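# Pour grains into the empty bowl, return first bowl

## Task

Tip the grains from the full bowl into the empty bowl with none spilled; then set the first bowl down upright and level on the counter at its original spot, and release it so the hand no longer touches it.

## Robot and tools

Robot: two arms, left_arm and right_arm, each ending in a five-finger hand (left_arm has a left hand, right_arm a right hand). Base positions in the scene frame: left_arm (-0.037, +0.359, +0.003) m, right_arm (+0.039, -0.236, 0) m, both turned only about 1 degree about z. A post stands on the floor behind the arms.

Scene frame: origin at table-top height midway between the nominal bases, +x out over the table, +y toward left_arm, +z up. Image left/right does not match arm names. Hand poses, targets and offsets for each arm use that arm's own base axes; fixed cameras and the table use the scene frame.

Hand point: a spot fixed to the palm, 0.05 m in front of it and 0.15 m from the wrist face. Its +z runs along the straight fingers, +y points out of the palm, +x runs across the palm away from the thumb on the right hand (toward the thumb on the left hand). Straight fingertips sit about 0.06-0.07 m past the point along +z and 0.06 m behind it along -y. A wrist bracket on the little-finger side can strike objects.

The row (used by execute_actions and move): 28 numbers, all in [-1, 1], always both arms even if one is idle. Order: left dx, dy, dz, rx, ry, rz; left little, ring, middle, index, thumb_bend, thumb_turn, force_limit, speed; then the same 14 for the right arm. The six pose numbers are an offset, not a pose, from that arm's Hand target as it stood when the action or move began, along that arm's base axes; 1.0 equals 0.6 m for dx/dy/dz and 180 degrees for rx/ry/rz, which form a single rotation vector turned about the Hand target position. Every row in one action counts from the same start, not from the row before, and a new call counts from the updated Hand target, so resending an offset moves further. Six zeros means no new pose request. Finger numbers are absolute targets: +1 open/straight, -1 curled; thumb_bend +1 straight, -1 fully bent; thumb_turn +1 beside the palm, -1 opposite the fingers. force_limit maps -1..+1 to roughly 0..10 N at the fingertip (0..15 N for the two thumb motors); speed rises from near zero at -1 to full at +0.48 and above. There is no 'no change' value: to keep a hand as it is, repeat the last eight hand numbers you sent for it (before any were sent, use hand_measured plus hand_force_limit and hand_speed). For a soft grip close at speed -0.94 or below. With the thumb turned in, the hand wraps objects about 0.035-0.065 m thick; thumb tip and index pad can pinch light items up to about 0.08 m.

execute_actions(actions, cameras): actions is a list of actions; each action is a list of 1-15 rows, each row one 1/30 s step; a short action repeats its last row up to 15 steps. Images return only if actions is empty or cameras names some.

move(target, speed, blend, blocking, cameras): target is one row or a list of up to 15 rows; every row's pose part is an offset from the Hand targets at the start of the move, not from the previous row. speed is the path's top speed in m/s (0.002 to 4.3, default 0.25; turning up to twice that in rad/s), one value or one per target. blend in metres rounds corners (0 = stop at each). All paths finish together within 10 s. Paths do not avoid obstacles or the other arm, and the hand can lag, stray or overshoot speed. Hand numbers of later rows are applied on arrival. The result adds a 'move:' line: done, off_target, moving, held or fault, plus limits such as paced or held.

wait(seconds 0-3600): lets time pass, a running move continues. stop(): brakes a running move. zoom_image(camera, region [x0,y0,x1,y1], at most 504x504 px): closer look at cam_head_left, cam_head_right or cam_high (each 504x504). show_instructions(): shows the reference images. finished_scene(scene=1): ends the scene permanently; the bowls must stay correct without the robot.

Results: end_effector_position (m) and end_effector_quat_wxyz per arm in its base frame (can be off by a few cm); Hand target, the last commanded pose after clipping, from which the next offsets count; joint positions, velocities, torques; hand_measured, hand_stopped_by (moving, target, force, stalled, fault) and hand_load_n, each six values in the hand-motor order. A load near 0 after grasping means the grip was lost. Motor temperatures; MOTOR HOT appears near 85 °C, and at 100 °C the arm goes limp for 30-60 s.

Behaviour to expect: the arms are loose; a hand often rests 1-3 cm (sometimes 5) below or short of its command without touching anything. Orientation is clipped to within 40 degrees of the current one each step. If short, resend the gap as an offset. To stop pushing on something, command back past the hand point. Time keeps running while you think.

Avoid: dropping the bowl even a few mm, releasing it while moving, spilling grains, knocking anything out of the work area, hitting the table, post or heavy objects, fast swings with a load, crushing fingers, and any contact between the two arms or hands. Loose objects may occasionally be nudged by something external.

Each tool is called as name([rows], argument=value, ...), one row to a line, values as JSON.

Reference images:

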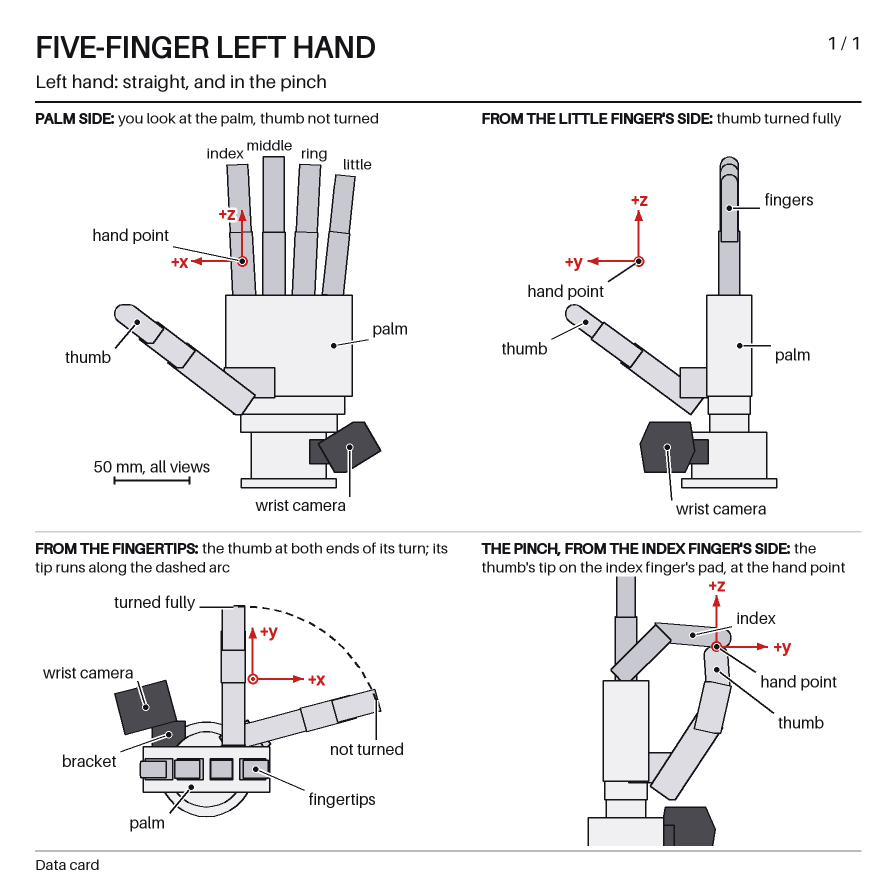

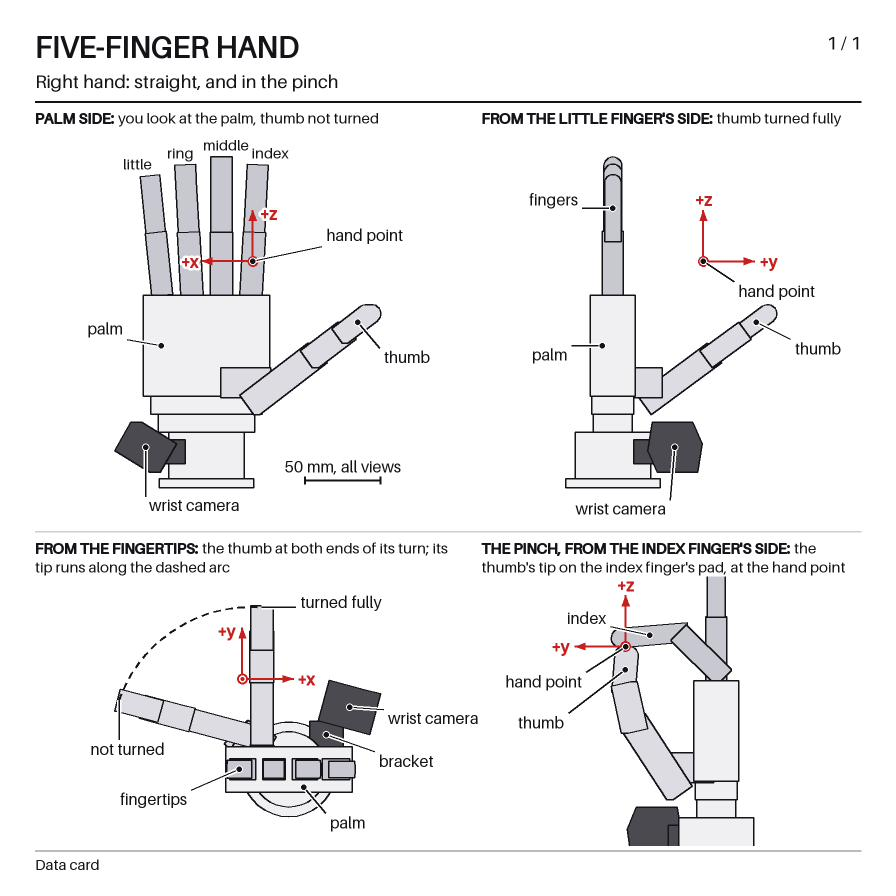

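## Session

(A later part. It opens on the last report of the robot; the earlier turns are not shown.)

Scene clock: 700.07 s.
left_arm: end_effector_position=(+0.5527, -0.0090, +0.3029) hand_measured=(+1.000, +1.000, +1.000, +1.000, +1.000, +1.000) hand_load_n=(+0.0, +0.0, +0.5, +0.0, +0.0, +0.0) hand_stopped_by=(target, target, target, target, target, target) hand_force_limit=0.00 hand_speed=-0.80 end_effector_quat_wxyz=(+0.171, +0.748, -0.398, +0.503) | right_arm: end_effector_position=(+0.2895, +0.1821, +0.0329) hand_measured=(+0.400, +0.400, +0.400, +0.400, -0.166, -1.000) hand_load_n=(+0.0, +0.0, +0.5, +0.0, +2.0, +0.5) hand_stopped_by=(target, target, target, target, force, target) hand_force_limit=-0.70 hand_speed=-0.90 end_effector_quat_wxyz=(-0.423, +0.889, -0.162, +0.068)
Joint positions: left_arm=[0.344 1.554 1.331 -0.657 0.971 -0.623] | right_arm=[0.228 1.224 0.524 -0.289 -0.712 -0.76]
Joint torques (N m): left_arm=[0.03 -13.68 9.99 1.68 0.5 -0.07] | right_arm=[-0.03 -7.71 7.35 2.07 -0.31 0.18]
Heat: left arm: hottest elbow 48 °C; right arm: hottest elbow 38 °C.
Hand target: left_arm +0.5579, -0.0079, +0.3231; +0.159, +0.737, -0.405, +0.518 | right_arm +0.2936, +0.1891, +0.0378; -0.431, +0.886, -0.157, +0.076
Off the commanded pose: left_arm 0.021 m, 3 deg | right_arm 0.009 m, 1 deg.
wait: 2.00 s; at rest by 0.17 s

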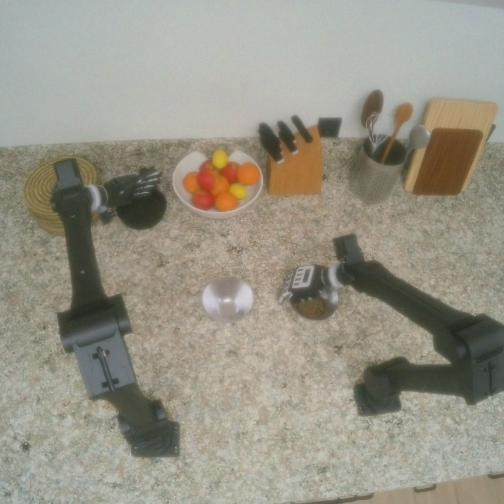

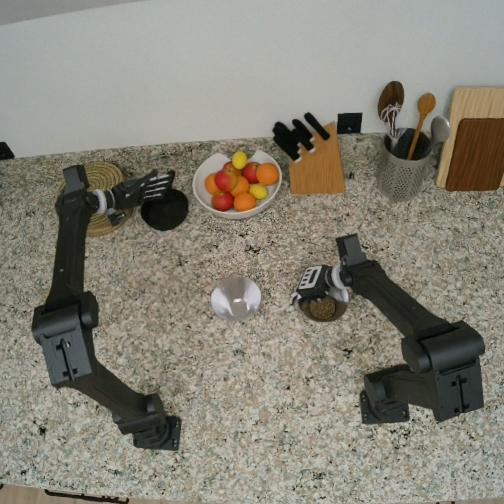

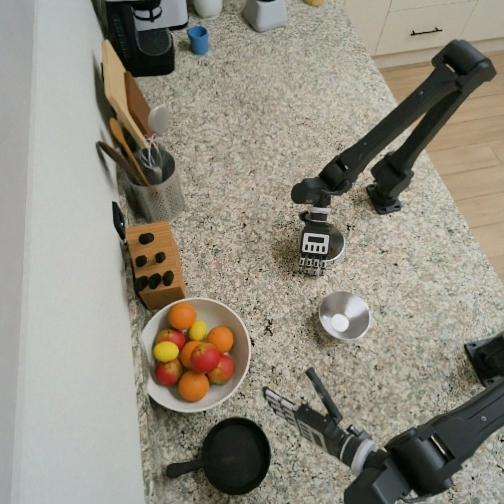

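move(target=[0,0,0,0,0,0,1,1,1,1,1,1,0,-0.8, 0,0,0,0,0,0,0.4,0.4,-0.4,-0.4,-0.3,-1,-0.7,-0.9], cameras=["all"])

zoom_image(camera="cam_head_right", region=[280, 250, 360, 330])

zoom_image(camera="cam_high", region=[280, 190, 360, 270])

Scene clock: 710.00 s.
left_arm: end_effector_position=(+0.5527, -0.0090, +0.3029) hand_measured=(+1.000, +1.000, +1.000, +1.000, +1.000, +1.000) hand_load_n=(+0.0, +0.0, +0.0, +0.0, +0.0, +0.0) hand_stopped_by=(target, target, target, target, target, target) hand_force_limit=0.00 hand_speed=-0.80 end_effector_quat_wxyz=(+0.171, +0.748, -0.398, +0.503) | right_arm: end_effector_position=(+0.2897, +0.1828, +0.0339) hand_measured=(+0.400, +0.400, +0.252, +0.216, -0.164, -1.000) hand_load_n=(+0.0, +0.0, +1.0, +1.5, +8.0, +0.5) hand_stopped_by=(target, target, force, force, force, target) hand_force_limit=-0.70 hand_speed=-0.90 end_effector_quat_wxyz=(-0.425, +0.887, -0.167, +0.067)
Joint positions: left_arm=[0.344 1.554 1.331 -0.657 0.971 -0.623] | right_arm=[0.228 1.222 0.524 -0.286 -0.712 -0.748]
Joint torques (N m): left_arm=[-0.21 -13.68 9.92 1.68 0.45 -0.09] | right_arm=[-0.09 -7.71 7.34 1.96 -0.3 0.15]
Heat: left arm: hottest elbow 48 °C; right arm: hottest elbow 38 °C.
Hand target: left_arm +0.5579, -0.0079, +0.3231; +0.159, +0.737, -0.405, +0.518 | right_arm +0.2936, +0.1891, +0.0378; -0.431, +0.886, -0.157, +0.076
Off the commanded pose: left_arm 0.021 m, 3 deg | right_arm 0.008 m, 2 deg.
move: done

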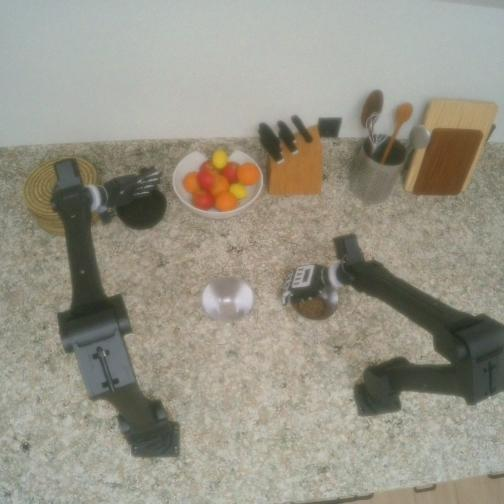

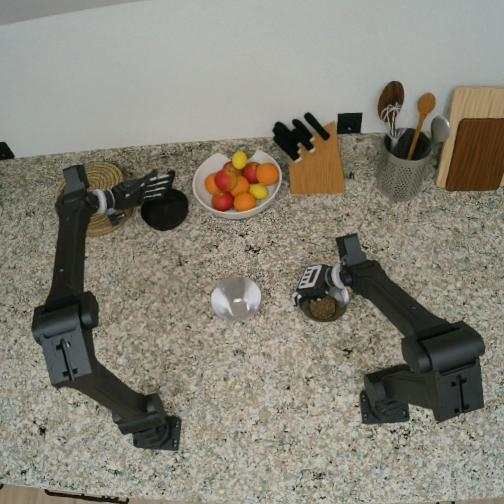

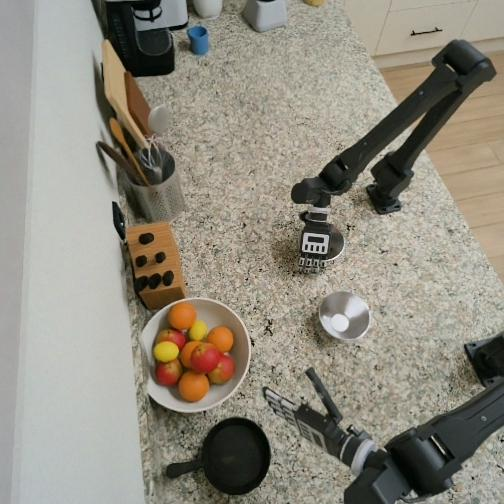

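Scaled by 6.300 from the camera's image (finer frame: 720x720).

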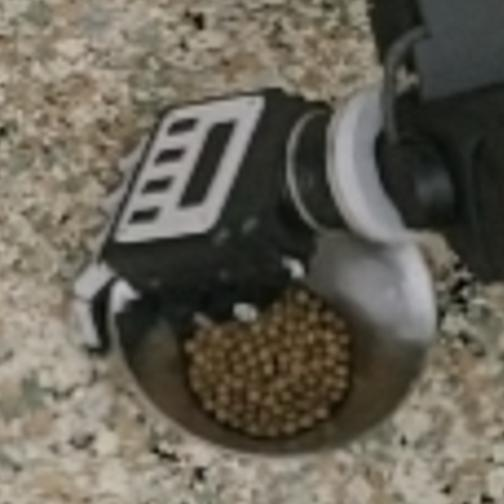

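Scaled by 6.300 from the camera's image (finer frame: 720x720).

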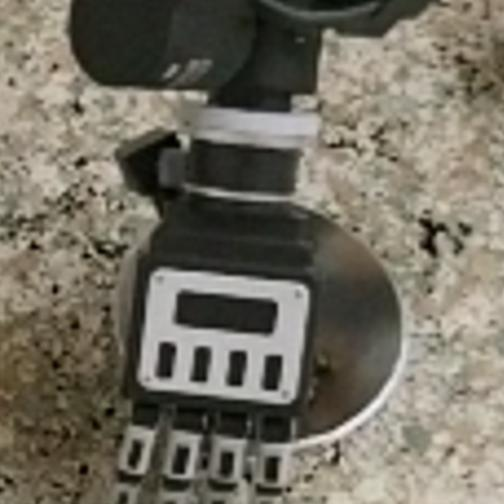

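move([
  [0,0,0,0,0,0,1,1,1,1,1,1,0,-0.8, 0,0,0,0,0,0,0.4,0.4,0.4,0.4,0.0,-1,-0.7,-0.8],
  [0,0,0,0,0,0,1,1,1,1,1,1,0,-0.8, 0.005,0.012,0.0145,0,0,0,0.4,0.4,0.4,0.4,0.0,-1,-0.7,-0.8],
], speed=0.04, cameras=["all"])

Scene clock: 728.43 s.
left_arm: end_effector_position=(+0.5527, -0.0090, +0.3029) hand_measured=(+1.000, +1.000, +1.000, +1.000, +1.000, +1.000) hand_load_n=(+0.0, +0.0, +0.0, +0.0, +0.0, +0.0) hand_stopped_by=(target, target, target, target, target, target) hand_force_limit=0.00 hand_speed=-0.80 end_effector_quat_wxyz=(+0.171, +0.748, -0.398, +0.503) | right_arm: end_effector_position=(+0.2880, +0.1862, +0.0330) hand_measured=(+0.400, +0.400, +0.400, +0.400, +0.000, -1.000) hand_load_n=(+0.0, +0.0, +0.0, +0.0, +0.0, +0.0) hand_stopped_by=(target, target, target, target, target, target) hand_force_limit=-0.70 hand_speed=-0.80 end_effector_quat_wxyz=(-0.421, +0.890, -0.162, +0.067)
Joint positions: left_arm=[0.344 1.554 1.331 -0.657 0.971 -0.623] | right_arm=[0.245 1.222 0.524 -0.285 -0.7 -0.745]
Joint torques (N m): left_arm=[-0.5 -13.27 9.91 1.58 0.47 -0.07] | right_arm=[0.21 -8.47 9.11 1.33 -0.32 0.21]
Heat: left arm: hottest elbow 48 °C; right arm: hottest elbow 38 °C.
Hand target: left_arm +0.5579, -0.0079, +0.3231; +0.159, +0.737, -0.405, +0.518 | right_arm +0.2966, +0.1963, +0.0465; -0.431, +0.886, -0.157, +0.076
Off the commanded pose: left_arm 0.021 m, 3 deg | right_arm 0.019 m, 2 deg.
move: off_target (right_arm)

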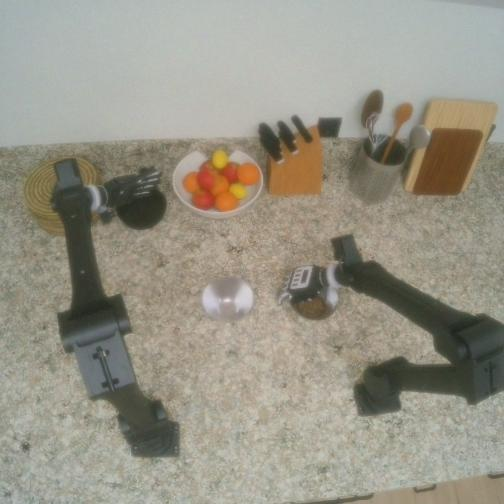

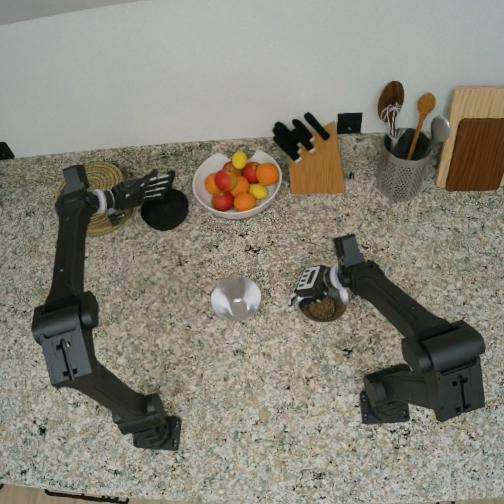

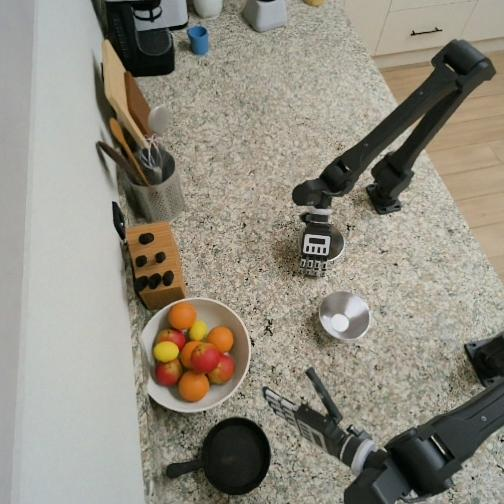

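move(target=[0,0,0,0,0,0,1,1,1,1,1,1,0,-0.8, 0.0,0.0,0.014,0,0,0,0.4,0.4,0.4,0.4,0.0,-1,-0.7,-0.8], speed=0.04, cameras=["all"])

zoom_image(camera="cam_head_right", region=[280, 250, 360, 330])

zoom_image(camera="cam_head_left", region=[270, 250, 350, 330])

Scene clock: 737.23 s.
left_arm: end_effector_position=(+0.5527, -0.0090, +0.3029) hand_measured=(+1.000, +1.000, +1.000, +1.000, +1.000, +1.000) hand_load_n=(+0.0, +0.0, +0.0, +0.0, +0.0, +0.0) hand_stopped_by=(target, target, target, target, target, target) hand_force_limit=0.00 hand_speed=-0.80 end_effector_quat_wxyz=(+0.171, +0.748, -0.398, +0.503) | right_arm: end_effector_position=(+0.2862, +0.1863, +0.0362) hand_measured=(+0.400, +0.400, +0.400, +0.400, +0.000, -1.000) hand_load_n=(+0.0, +0.0, +0.0, +0.0, +0.0, +0.0) hand_stopped_by=(target, target, target, target, target, target) hand_force_limit=-0.70 hand_speed=-0.80 end_effector_quat_wxyz=(-0.421, +0.890, -0.162, +0.067)
Joint positions: left_arm=[0.344 1.554 1.331 -0.657 0.971 -0.623] | right_arm=[0.246 1.208 0.524 -0.297 -0.7 -0.743]
Joint torques (N m): left_arm=[-0.15 -13.8 10.03 1.72 0.48 -0.08] | right_arm=[0.26 -8.47 10.25 0.49 -0.31 0.21]
Heat: left arm: hottest elbow 48 °C; right arm: hottest elbow 38 °C.
Hand target: left_arm +0.5579, -0.0079, +0.3231; +0.159, +0.737, -0.405, +0.518 | right_arm +0.2966, +0.1963, +0.0549; -0.431, +0.886, -0.157, +0.076
Off the commanded pose: left_arm 0.021 m, 3 deg | right_arm 0.024 m, 2 deg.
move: off_target (right_arm)

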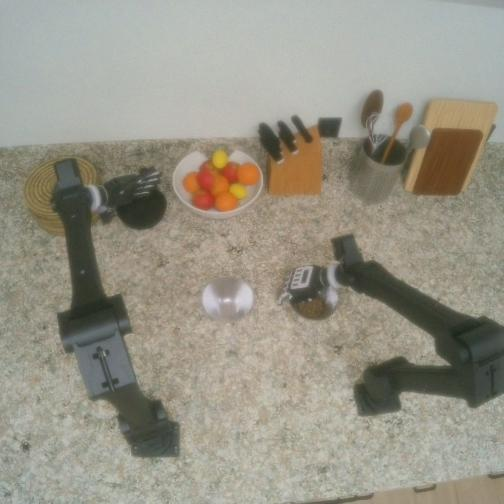

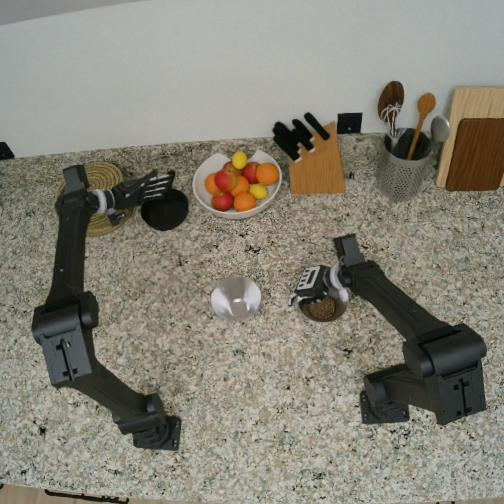

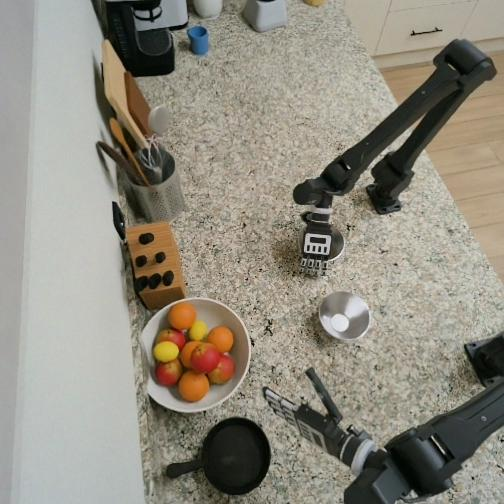

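Scaled by 6.300 from the camera's image (finer frame: 720x720).

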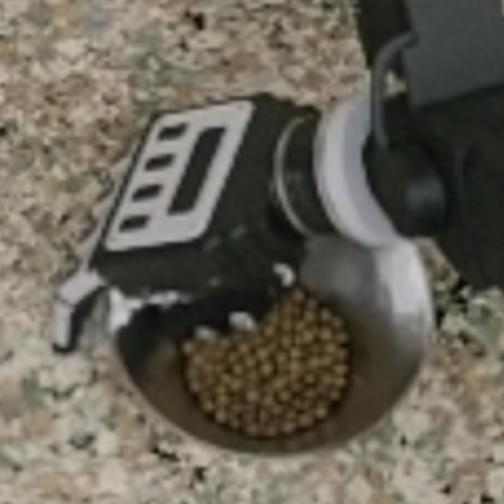

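Scaled by 6.300 from the camera's image (finer frame: 720x720).

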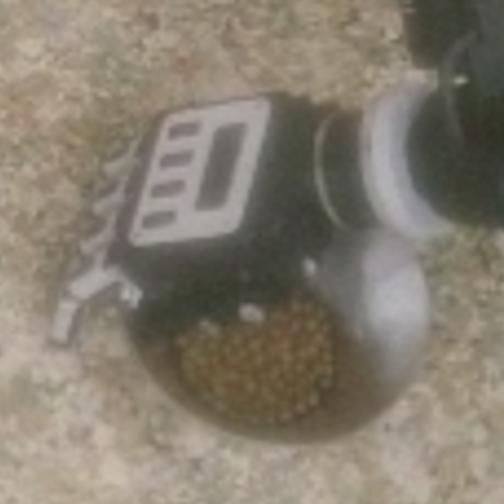

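move(target=[0,0,0,0,0,0,1,1,1,1,1,1,0,-0.8, 0.0,0.004,0.03,0,0,0,0.4,0.4,0.4,0.4,0.0,-1,-0.7,-0.8], speed=0.04, cameras=["all"])

zoom_image(camera="cam_head_right", region=[280, 250, 360, 330])

zoom_image(camera="cam_head_left", region=[270, 250, 350, 330])

Scene clock: 750.30 s.
left_arm: end_effector_position=(+0.5527, -0.0090, +0.3029) hand_measured=(+1.000, +1.000, +1.000, +1.000, +1.000, +1.000) hand_load_n=(+0.0, +0.0, +0.0, +0.0, +0.0, +0.0) hand_stopped_by=(target, target, target, target, target, target) hand_force_limit=0.00 hand_speed=-0.80 end_effector_quat_wxyz=(+0.171, +0.748, -0.398, +0.503) | right_arm: end_effector_position=(+0.2827, +0.1877, +0.0503) hand_measured=(+0.400, +0.400, +0.400, +0.400, +0.000, -1.000) hand_load_n=(+0.0, +0.0, +0.0, +0.0, +0.0, +0.0) hand_stopped_by=(target, target, target, target, target, target) hand_force_limit=-0.70 hand_speed=-0.80 end_effector_quat_wxyz=(-0.420, +0.890, -0.164, +0.063)
Joint positions: left_arm=[0.344 1.554 1.331 -0.657 0.971 -0.623] | right_arm=[0.254 1.169 0.542 -0.358 -0.695 -0.734]
Joint torques (N m): left_arm=[-0.21 -13.68 9.84 1.72 0.46 -0.07] | right_arm=[0.09 -8.29 11.4 0.49 -0.28 0.21]
Motor temperatures (°C): left_arm=[27 33 49 25 30 26] | right_arm=[29 30 39 29 27 27]
Heat: left arm: hottest elbow 49 °C; right arm: hottest elbow 39 °C.
Hand target: left_arm +0.5579, -0.0079, +0.3231; +0.159, +0.737, -0.405, +0.518 | right_arm +0.2966, +0.1987, +0.0729; -0.431, +0.886, -0.157, +0.076
Off the commanded pose: left_arm 0.021 m, 3 deg | right_arm 0.029 m, 2 deg.
move: off_target (right_arm)

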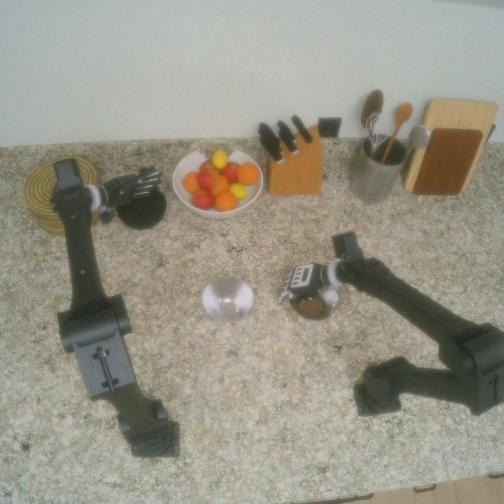

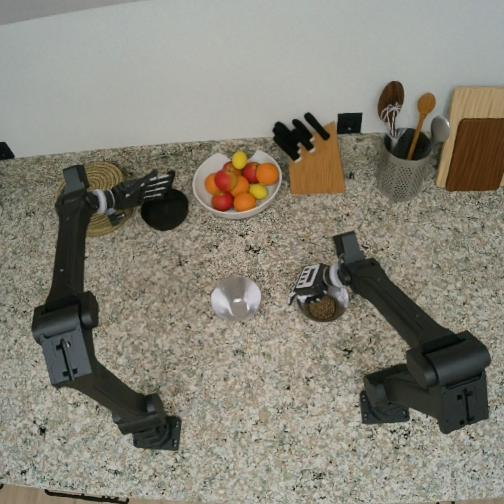

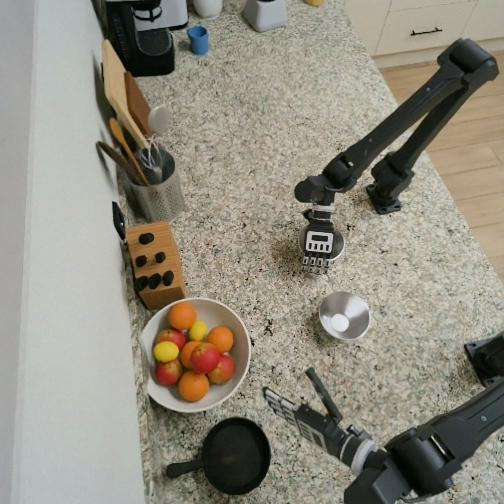

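Scaled by 6.300 from the camera's image (finer frame: 720x720).

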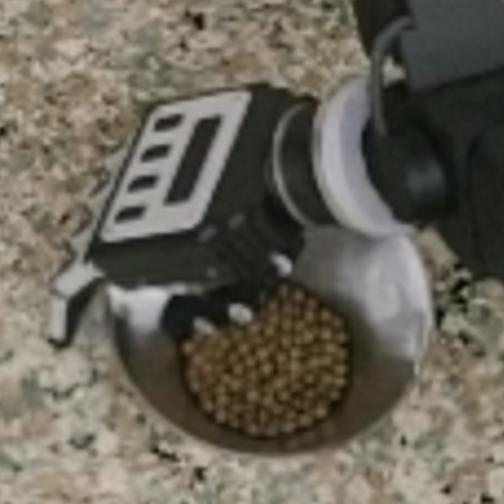

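Scaled by 6.300 from the camera's image (finer frame: 720x720).

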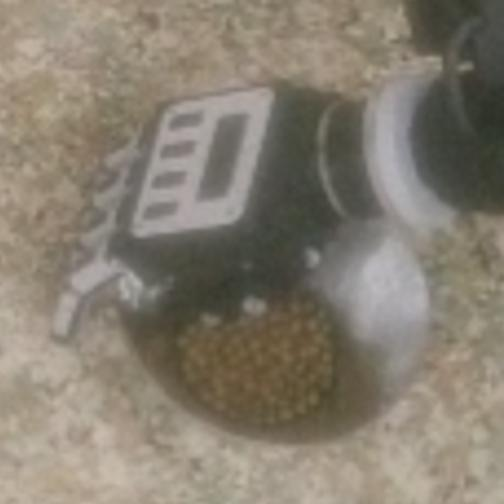

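move(target=[0,0,0,0,0,0,1,1,1,1,1,1,0,-0.8, 0.0118,-0.0047,-0.0172,0,0,0,0.4,0.4,0.4,0.4,0.0,-1,-0.7,-0.8], speed=0.04, cameras=[])

Scene clock: 763.90 s.
left_arm: end_effector_position=(+0.5527, -0.0090, +0.3029) hand_measured=(+1.000, +1.000, +1.000, +1.000, +1.000, +1.000) hand_load_n=(+0.0, +0.0, +0.0, +0.0, +0.0, +0.0) hand_stopped_by=(target, target, target, target, target, target) hand_force_limit=0.00 hand_speed=-0.80 end_effector_quat_wxyz=(+0.171, +0.748, -0.398, +0.503) | right_arm: end_effector_position=(+0.2813, +0.1873, +0.0453) hand_measured=(+0.400, +0.400, +0.400, +0.400, +0.000, -1.000) hand_load_n=(+0.0, +0.0, +0.0, +0.0, +0.0, +0.0) hand_stopped_by=(target, target, target, target, target, target) hand_force_limit=-0.70 hand_speed=-0.80 end_effector_quat_wxyz=(-0.416, +0.892, -0.168, +0.056)
Joint positions: left_arm=[0.344 1.554 1.331 -0.657 0.971 -0.623] | right_arm=[0.254 1.185 0.542 -0.358 -0.695 -0.734]
Joint torques (N m): left_arm=[-0.44 -13.68 10.02 1.62 0.46 -0.07] | right_arm=[-1.26 -6.59 11.28 1.66 -0.59 0.04]
Heat: left arm: hottest elbow 49 °C; right arm: hottest elbow 39 °C.
Hand target: left_arm +0.5579, -0.0079, +0.3231; +0.159, +0.737, -0.405, +0.518 | right_arm +0.3036, +0.1958, +0.0626; -0.431, +0.886, -0.157, +0.076
Off the commanded pose: left_arm 0.021 m, 3 deg | right_arm 0.030 m, 3 deg.
move: off_target (right_arm)

move(target=[0,0,0,0,0,0,1,1,1,1,1,1,0,-0.8, 0.02,-0.004,-0.004,0,0,0,0.4,0.4,0.4,0.4,0.0,-1,-0.7,-0.8], speed=0.04, cameras=[])

Scene clock: 775.70 s.
left_arm: end_effector_position=(+0.5527, -0.0090, +0.3029) hand_measured=(+1.000, +1.000, +1.000, +1.000, +1.000, +1.000) hand_load_n=(+0.0, +0.0, +0.0, +0.0, +0.0, +0.0) hand_stopped_by=(target, target, target, target, target, target) hand_force_limit=0.00 hand_speed=-0.80 end_effector_quat_wxyz=(+0.171, +0.748, -0.398, +0.503) | right_arm: end_effector_position=(+0.2878, +0.1903, +0.0435) hand_measured=(+0.400, +0.400, +0.400, +0.400, +0.000, -1.000) hand_load_n=(+0.0, +0.0, +0.0, +0.0, +0.0, +0.0) hand_stopped_by=(target, target, target, target, target, target) hand_force_limit=-0.70 hand_speed=-0.80 end_effector_quat_wxyz=(-0.417, +0.892, -0.169, +0.048)
Joint positions: left_arm=[0.344 1.554 1.331 -0.657 0.971 -0.623] | right_arm=[0.254 1.222 0.565 -0.358 -0.703 -0.734]
Joint torques (N m): left_arm=[-0.38 -13.51 9.88 1.62 0.45 -0.06] | right_arm=[-1.44 -6.83 11.26 1.76 -0.7 -0.11]
Heat: left arm: hottest elbow 49 °C; right arm: hottest elbow 39 °C.
Hand target: left_arm +0.5579, -0.0079, +0.3231; +0.159, +0.737, -0.405, +0.518 | right_arm +0.3156, +0.1934, +0.0602; -0.431, +0.886, -0.157, +0.076
Off the commanded pose: left_arm 0.021 m, 3 deg | right_arm 0.033 m, 4 deg.
move: off_target (right_arm)

move(target=[0,0,0,0,0,0,1,1,1,1,1,1,0,-0.8, -0.0,-0.006,-0.008,0,0,0,0.4,0.4,0.4,0.4,0.0,-1,-0.7,-0.8], speed=0.04, cameras=["all"])

zoom_image(camera="cam_head_right", region=[280, 250, 360, 330])

Scene clock: 789.37 s.
left_arm: end_effector_position=(+0.5527, -0.0090, +0.3029) hand_measured=(+1.000, +1.000, +1.000, +1.000, +1.000, +1.000) hand_load_n=(+0.0, +0.0, +0.0, +0.0, +0.0, +0.0) hand_stopped_by=(target, target, target, target, target, target) hand_force_limit=0.00 hand_speed=-0.80 end_effector_quat_wxyz=(+0.171, +0.748, -0.398, +0.503) | right_arm: end_effector_position=(+0.2882, +0.1883, +0.0413) hand_measured=(+0.400, +0.400, +0.400, +0.400, +0.000, -1.000) hand_load_n=(+0.5, +0.0, +0.0, +0.0, +0.0, +0.0) hand_stopped_by=(target, target, target, target, target, target) hand_force_limit=-0.70 hand_speed=-0.80 end_effector_quat_wxyz=(-0.417, +0.891, -0.174, +0.045)
Joint positions: left_arm=[0.344 1.554 1.331 -0.657 0.971 -0.623] | right_arm=[0.245 1.231 0.565 -0.358 -0.709 -0.734]
Joint torques (N m): left_arm=[-0.09 -13.45 9.91 1.63 0.45 -0.07] | right_arm=[-1.61 -7 10.56 2.11 -0.69 -0.14]
Heat: left arm: hottest elbow 49 °C; right arm: hottest elbow 39 °C.
Hand target: left_arm +0.5579, -0.0079, +0.3231; +0.159, +0.737, -0.405, +0.518 | right_arm +0.3156, +0.1898, +0.0554; -0.431, +0.886, -0.157, +0.076
Off the commanded pose: left_arm 0.021 m, 3 deg | right_arm 0.031 m, 4 deg.
move: off_target (right_arm)

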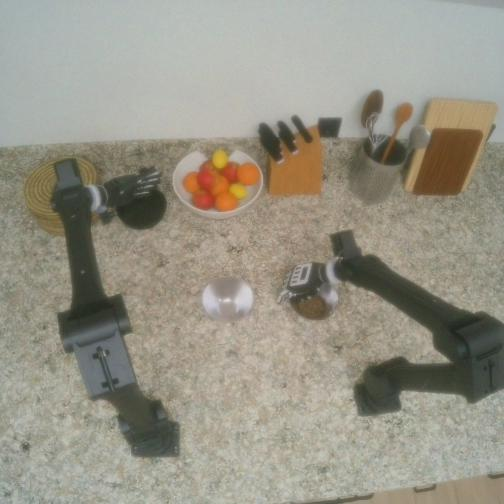

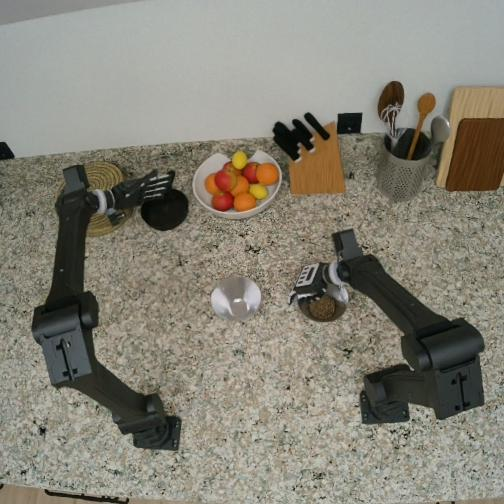

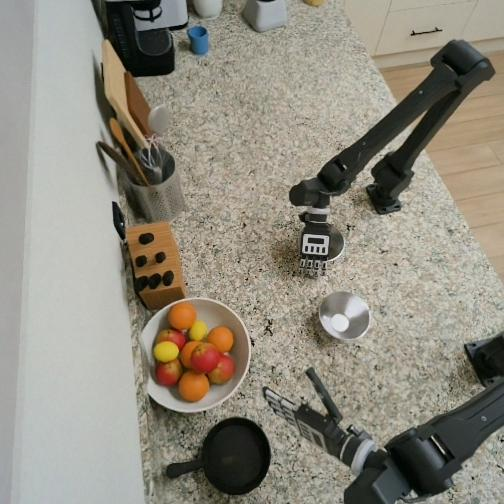

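Scaled by 6.300 from the camera's image (finer frame: 720x720).

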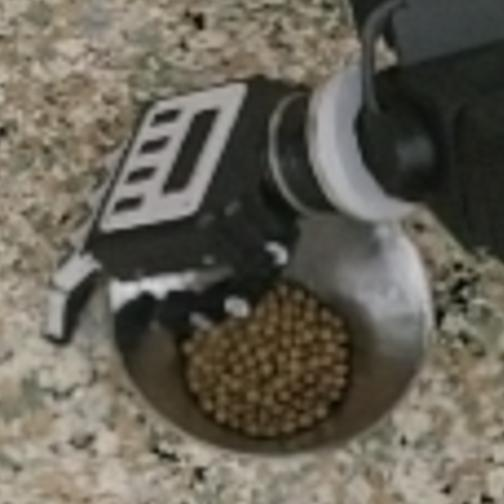

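move(target=[0,0,0,0,0,0,1,1,1,1,1,1,0,-0.8, 0,0,0,0,0,0,0.4,0.4,0.4,0.4,-0.5,-1,-0.8,-0.94], cameras=[])

move(target=[0,0,0,0,0,0,1,1,1,1,1,1,0,-0.8, 0,0,0,0,0,0,0.4,0.4,-0.4,-0.4,-0.5,-1,-0.8,-0.94], cameras=["all"])

zoom_image(camera="cam_head_right", region=[280, 250, 360, 330])

Scene clock: 802.60 s.
left_arm: end_effector_position=(+0.5527, -0.0090, +0.3029) hand_measured=(+1.000, +1.000, +1.000, +1.000, +1.000, +1.000) hand_load_n=(+0.0, +0.0, +0.0, +0.0, +0.0, +0.0) hand_stopped_by=(target, target, target, target, target, target) hand_force_limit=0.00 hand_speed=-0.80 end_effector_quat_wxyz=(+0.171, +0.748, -0.398, +0.503) | right_arm: end_effector_position=(+0.2882, +0.1883, +0.0413) hand_measured=(+0.400, +0.400, +0.400, +0.400, -0.428, -1.000) hand_load_n=(+0.0, +0.0, +0.0, +0.0, +0.5, +0.5) hand_stopped_by=(target, target, target, target, moving, target) hand_force_limit=-0.80 hand_speed=-0.94 end_effector_quat_wxyz=(-0.417, +0.891, -0.174, +0.045)
Joint positions: left_arm=[0.344 1.554 1.331 -0.657 0.971 -0.623] | right_arm=[0.245 1.231 0.565 -0.358 -0.709 -0.734]
Joint torques (N m): left_arm=[0.03 -13.68 9.87 1.84 0.47 -0.05] | right_arm=[-1.55 -6.89 10.58 2.09 -0.7 -0.13]
Heat: left arm: hottest elbow 49 °C; right arm: hottest elbow 39 °C.
Hand target: left_arm +0.5579, -0.0079, +0.3231; +0.159, +0.737, -0.405, +0.518 | right_arm +0.3156, +0.1898, +0.0554; -0.431, +0.886, -0.157, +0.076
Off the commanded pose: left_arm 0.021 m, 3 deg | right_arm 0.031 m, 4 deg.
move: moving (right_arm; no rest 5 s after the move's start)

Scene clock: 805.70 s.
left_arm: end_effector_position=(+0.5527, -0.0090, +0.3029) hand_measured=(+1.000, +1.000, +1.000, +1.000, +1.000, +1.000) hand_load_n=(+0.0, +0.0, +0.0, +0.0, +0.0, +0.0) hand_stopped_by=(target, target, target, target, target, target) hand_force_limit=0.00 hand_speed=-0.80 end_effector_quat_wxyz=(+0.171, +0.748, -0.398, +0.503) | right_arm: end_effector_position=(+0.2885, +0.1884, +0.0414) hand_measured=(+0.400, +0.400, +0.034, -0.028, -0.500, -1.000) hand_load_n=(+0.0, +0.0, +1.0, +1.0, +2.5, +1.0) hand_stopped_by=(target, target, force, force, target, target) hand_force_limit=-0.80 hand_speed=-0.94 end_effector_quat_wxyz=(-0.417, +0.891, -0.174, +0.045)
Joint positions: left_arm=[0.344 1.554 1.331 -0.657 0.971 -0.623] | right_arm=[0.245 1.231 0.565 -0.357 -0.709 -0.734]
Joint torques (N m): left_arm=[-0.21 -13.57 10.04 1.69 0.48 -0.08] | right_arm=[-1.61 -6.89 10.61 2.06 -0.67 -0.12]
Heat: left arm: hottest elbow 49 °C; right arm: hottest elbow 39 °C.
Hand target: left_arm +0.5579, -0.0079, +0.3231; +0.159, +0.737, -0.405, +0.518 | right_arm +0.3156, +0.1898, +0.0554; -0.431, +0.886, -0.157, +0.076
Off the commanded pose: left_arm 0.021 m, 3 deg | right_arm 0.031 m, 4 deg.
move: done

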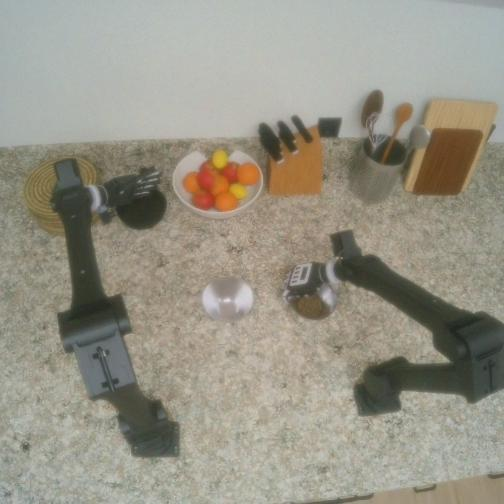

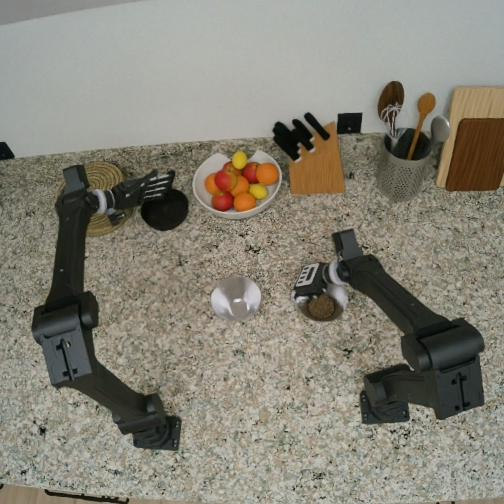

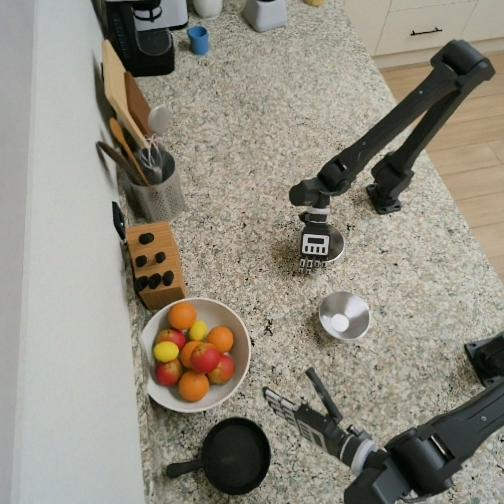

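Scaled by 6.300 from the camera's image (finer frame: 720x720).

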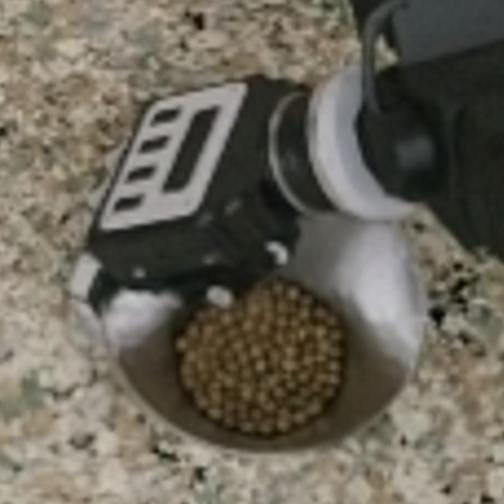

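move([
  [0,0,0,0,0,0,1,1,1,1,1,1,0,-0.8, 0,0,0,0,0,0,0.4,0.4,0.15,0.15,-0.5,-1,-0.8,-0.9],
  [0,0,0,0,0,0,1,1,1,1,1,1,0,-0.8, 0,0,0,0,0,0,0.4,0.4,0.15,0.15,-0.25,-1,-0.8,-0.8],
], cameras=[])

move(target=[0,0,0,0,0,0,1,1,1,1,1,1,0,-0.8, 0,0,0,0,0,0,0.4,0.4,-0.4,-0.4,-0.25,-1,-0.8,-0.92], cameras=["all"])

zoom_image(camera="cam_head_right", region=[280, 250, 360, 330])

Scene clock: 822.83 s.
left_arm: end_effector_position=(+0.5527, -0.0090, +0.3029) hand_measured=(+1.000, +1.000, +1.000, +1.000, +1.000, +1.000) hand_load_n=(+0.0, +0.0, +0.0, +0.0, +0.0, +0.0) hand_stopped_by=(target, target, target, target, target, target) hand_force_limit=0.00 hand_speed=-0.80 end_effector_quat_wxyz=(+0.171, +0.748, -0.398, +0.503) | right_arm: end_effector_position=(+0.2892, +0.1885, +0.0420) hand_measured=(+0.400, +0.400, +0.150, +0.150, -0.250, -1.000) hand_load_n=(+0.0, +0.0, +0.0, +0.0, +0.0, +0.0) hand_stopped_by=(target, target, target, target, target, target) hand_force_limit=-0.80 hand_speed=-0.80 end_effector_quat_wxyz=(-0.417, +0.891, -0.173, +0.046)
Joint positions: left_arm=[0.344 1.554 1.331 -0.657 0.971 -0.623] | right_arm=[0.245 1.231 0.567 -0.357 -0.709 -0.734]
Joint torques (N m): left_arm=[-0.21 -13.86 9.94 1.72 0.49 -0.07] | right_arm=[-1.55 -6.83 10.58 2.03 -0.67 -0.13]
Heat: left arm: hottest elbow 49 °C; right arm: hottest elbow 39 °C.
Hand target: left_arm +0.5579, -0.0079, +0.3231; +0.159, +0.737, -0.405, +0.518 | right_arm +0.3156, +0.1898, +0.0554; -0.431, +0.886, -0.157, +0.076
Off the commanded pose: left_arm 0.021 m, 3 deg | right_arm 0.030 m, 4 deg.
move: done; target 2's new numbers were sent with right_arm's hand 0.031 m and 4 deg from that target

Scene clock: 824.63 s.
left_arm: end_effector_position=(+0.5527, -0.0090, +0.3029) hand_measured=(+1.000, +1.000, +1.000, +1.000, +1.000, +1.000) hand_load_n=(+0.0, +0.0, +0.0, +0.0, +0.0, +0.0) hand_stopped_by=(target, target, target, target, target, target) hand_force_limit=0.00 hand_speed=-0.80 end_effector_quat_wxyz=(+0.171, +0.748, -0.398, +0.503) | right_arm: end_effector_position=(+0.2898, +0.1889, +0.0423) hand_measured=(+0.400, +0.400, -0.066, -0.126, -0.250, -1.000) hand_load_n=(+0.0, +0.0, +0.5, +1.0, +2.0, +0.5) hand_stopped_by=(target, target, force, force, target, target) hand_force_limit=-0.80 hand_speed=-0.92 end_effector_quat_wxyz=(-0.419, +0.890, -0.172, +0.047)
Joint positions: left_arm=[0.344 1.554 1.331 -0.657 0.971 -0.623] | right_arm=[0.245 1.231 0.567 -0.354 -0.711 -0.734]
Joint torques (N m): left_arm=[-0.56 -13.86 10 1.66 0.46 -0.09] | right_arm=[-1.49 -6.83 10.62 1.91 -0.61 -0.13]
Heat: left arm: hottest elbow 49 °C; right arm: hottest elbow 39 °C.
Hand target: left_arm +0.5579, -0.0079, +0.3231; +0.159, +0.737, -0.405, +0.518 | right_arm +0.3156, +0.1898, +0.0554; -0.431, +0.886, -0.157, +0.076
Off the commanded pose: left_arm 0.021 m, 3 deg | right_arm 0.029 m, 4 deg.
move: done

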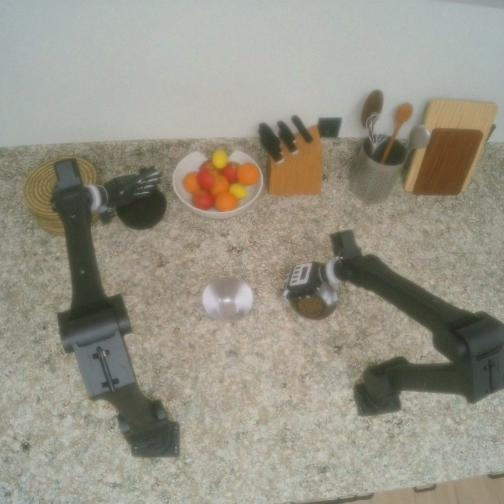

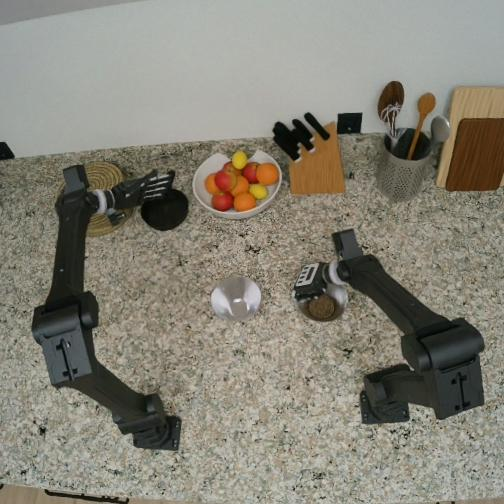

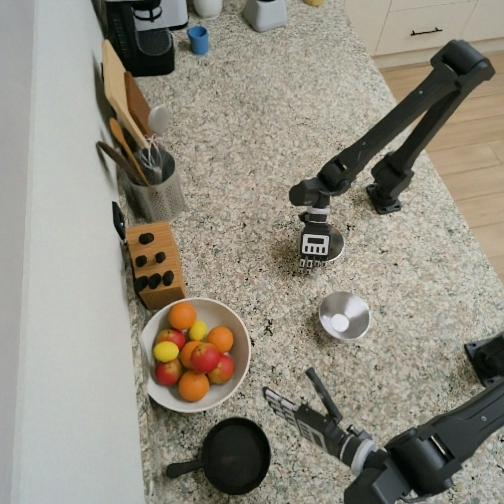

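Scaled by 6.300 from the camera's image (finer frame: 720x720).

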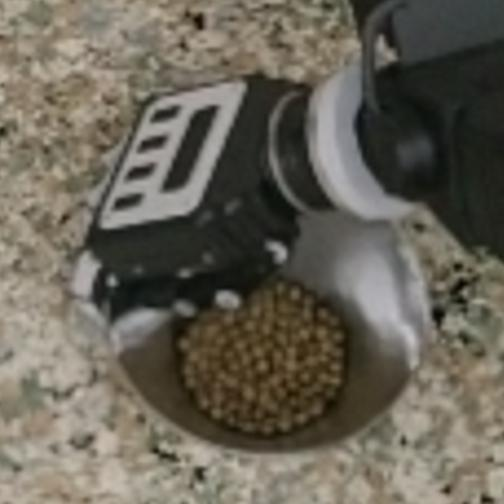

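move(target=[0,0,0,0,0,0,1,1,1,1,1,1,0,-0.8, 0,0,0,0,0,0,0.4,0.4,-0.6,-0.6,-0.25,-1,0.1,-0.92], cameras=["all"])

zoom_image(camera="cam_head_right", region=[280, 250, 360, 330])

Scene clock: 833.30 s.
left_arm: end_effector_position=(+0.5527, -0.0090, +0.3029) hand_measured=(+1.000, +1.000, +1.000, +1.000, +1.000, +1.000) hand_load_n=(+0.0, +0.0, +0.0, +0.0, +0.0, +0.0) hand_stopped_by=(target, target, target, target, target, target) hand_force_limit=0.00 hand_speed=-0.80 end_effector_quat_wxyz=(+0.171, +0.748, -0.398, +0.503) | right_arm: end_effector_position=(+0.2897, +0.1891, +0.0425) hand_measured=(+0.400, +0.400, -0.146, -0.168, -0.250, -1.000) hand_load_n=(+0.0, +0.0, +7.5, +6.0, +4.5, +0.5) hand_stopped_by=(target, target, force, force, target, target) hand_force_limit=0.10 hand_speed=-0.92 end_effector_quat_wxyz=(-0.419, +0.890, -0.171, +0.047)
Joint positions: left_arm=[0.344 1.554 1.331 -0.657 0.971 -0.623] | right_arm=[0.245 1.231 0.567 -0.354 -0.712 -0.736]
Joint torques (N m): left_arm=[-0.21 -14.15 9.88 1.61 0.46 -0.11] | right_arm=[-1.55 -6.95 10.59 1.85 -0.56 -0.12]
Heat: left arm: hottest elbow 49 °C; right arm: hottest elbow 40 °C.
Hand target: left_arm +0.5579, -0.0079, +0.3231; +0.159, +0.737, -0.405, +0.518 | right_arm +0.3156, +0.1898, +0.0554; -0.431, +0.886, -0.157, +0.076
Off the commanded pose: left_arm 0.021 m, 3 deg | right_arm 0.029 m, 4 deg.
move: done

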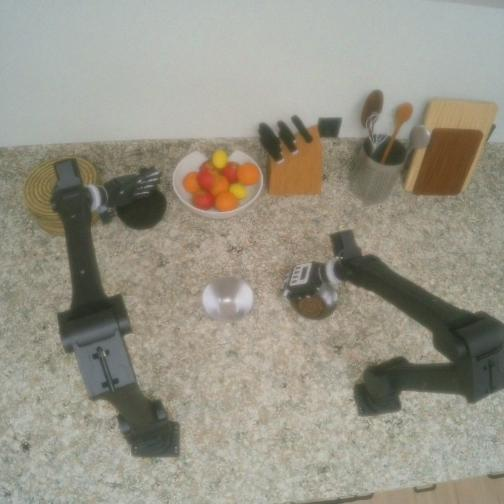

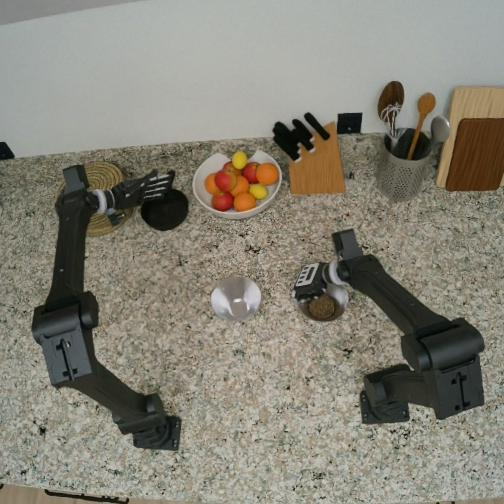

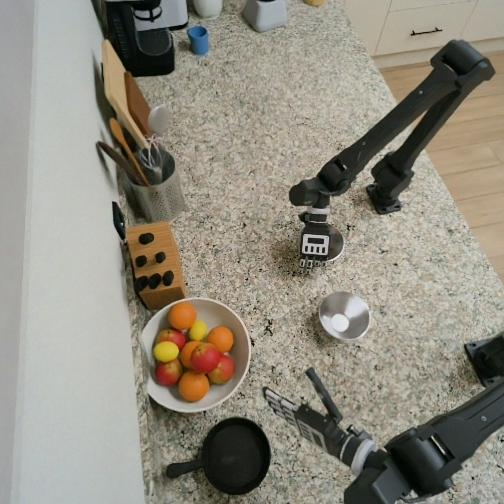

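Scaled by 6.300 from the camera's image (finer frame: 720x720).

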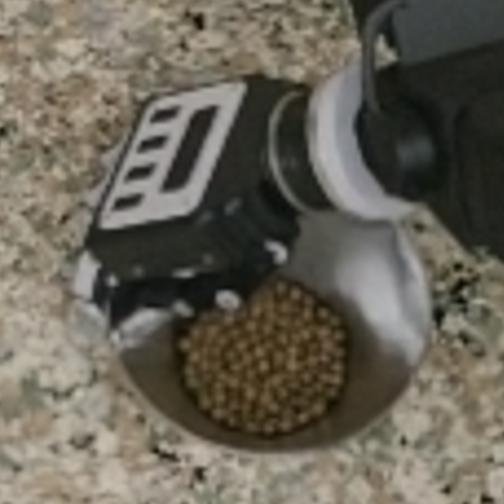

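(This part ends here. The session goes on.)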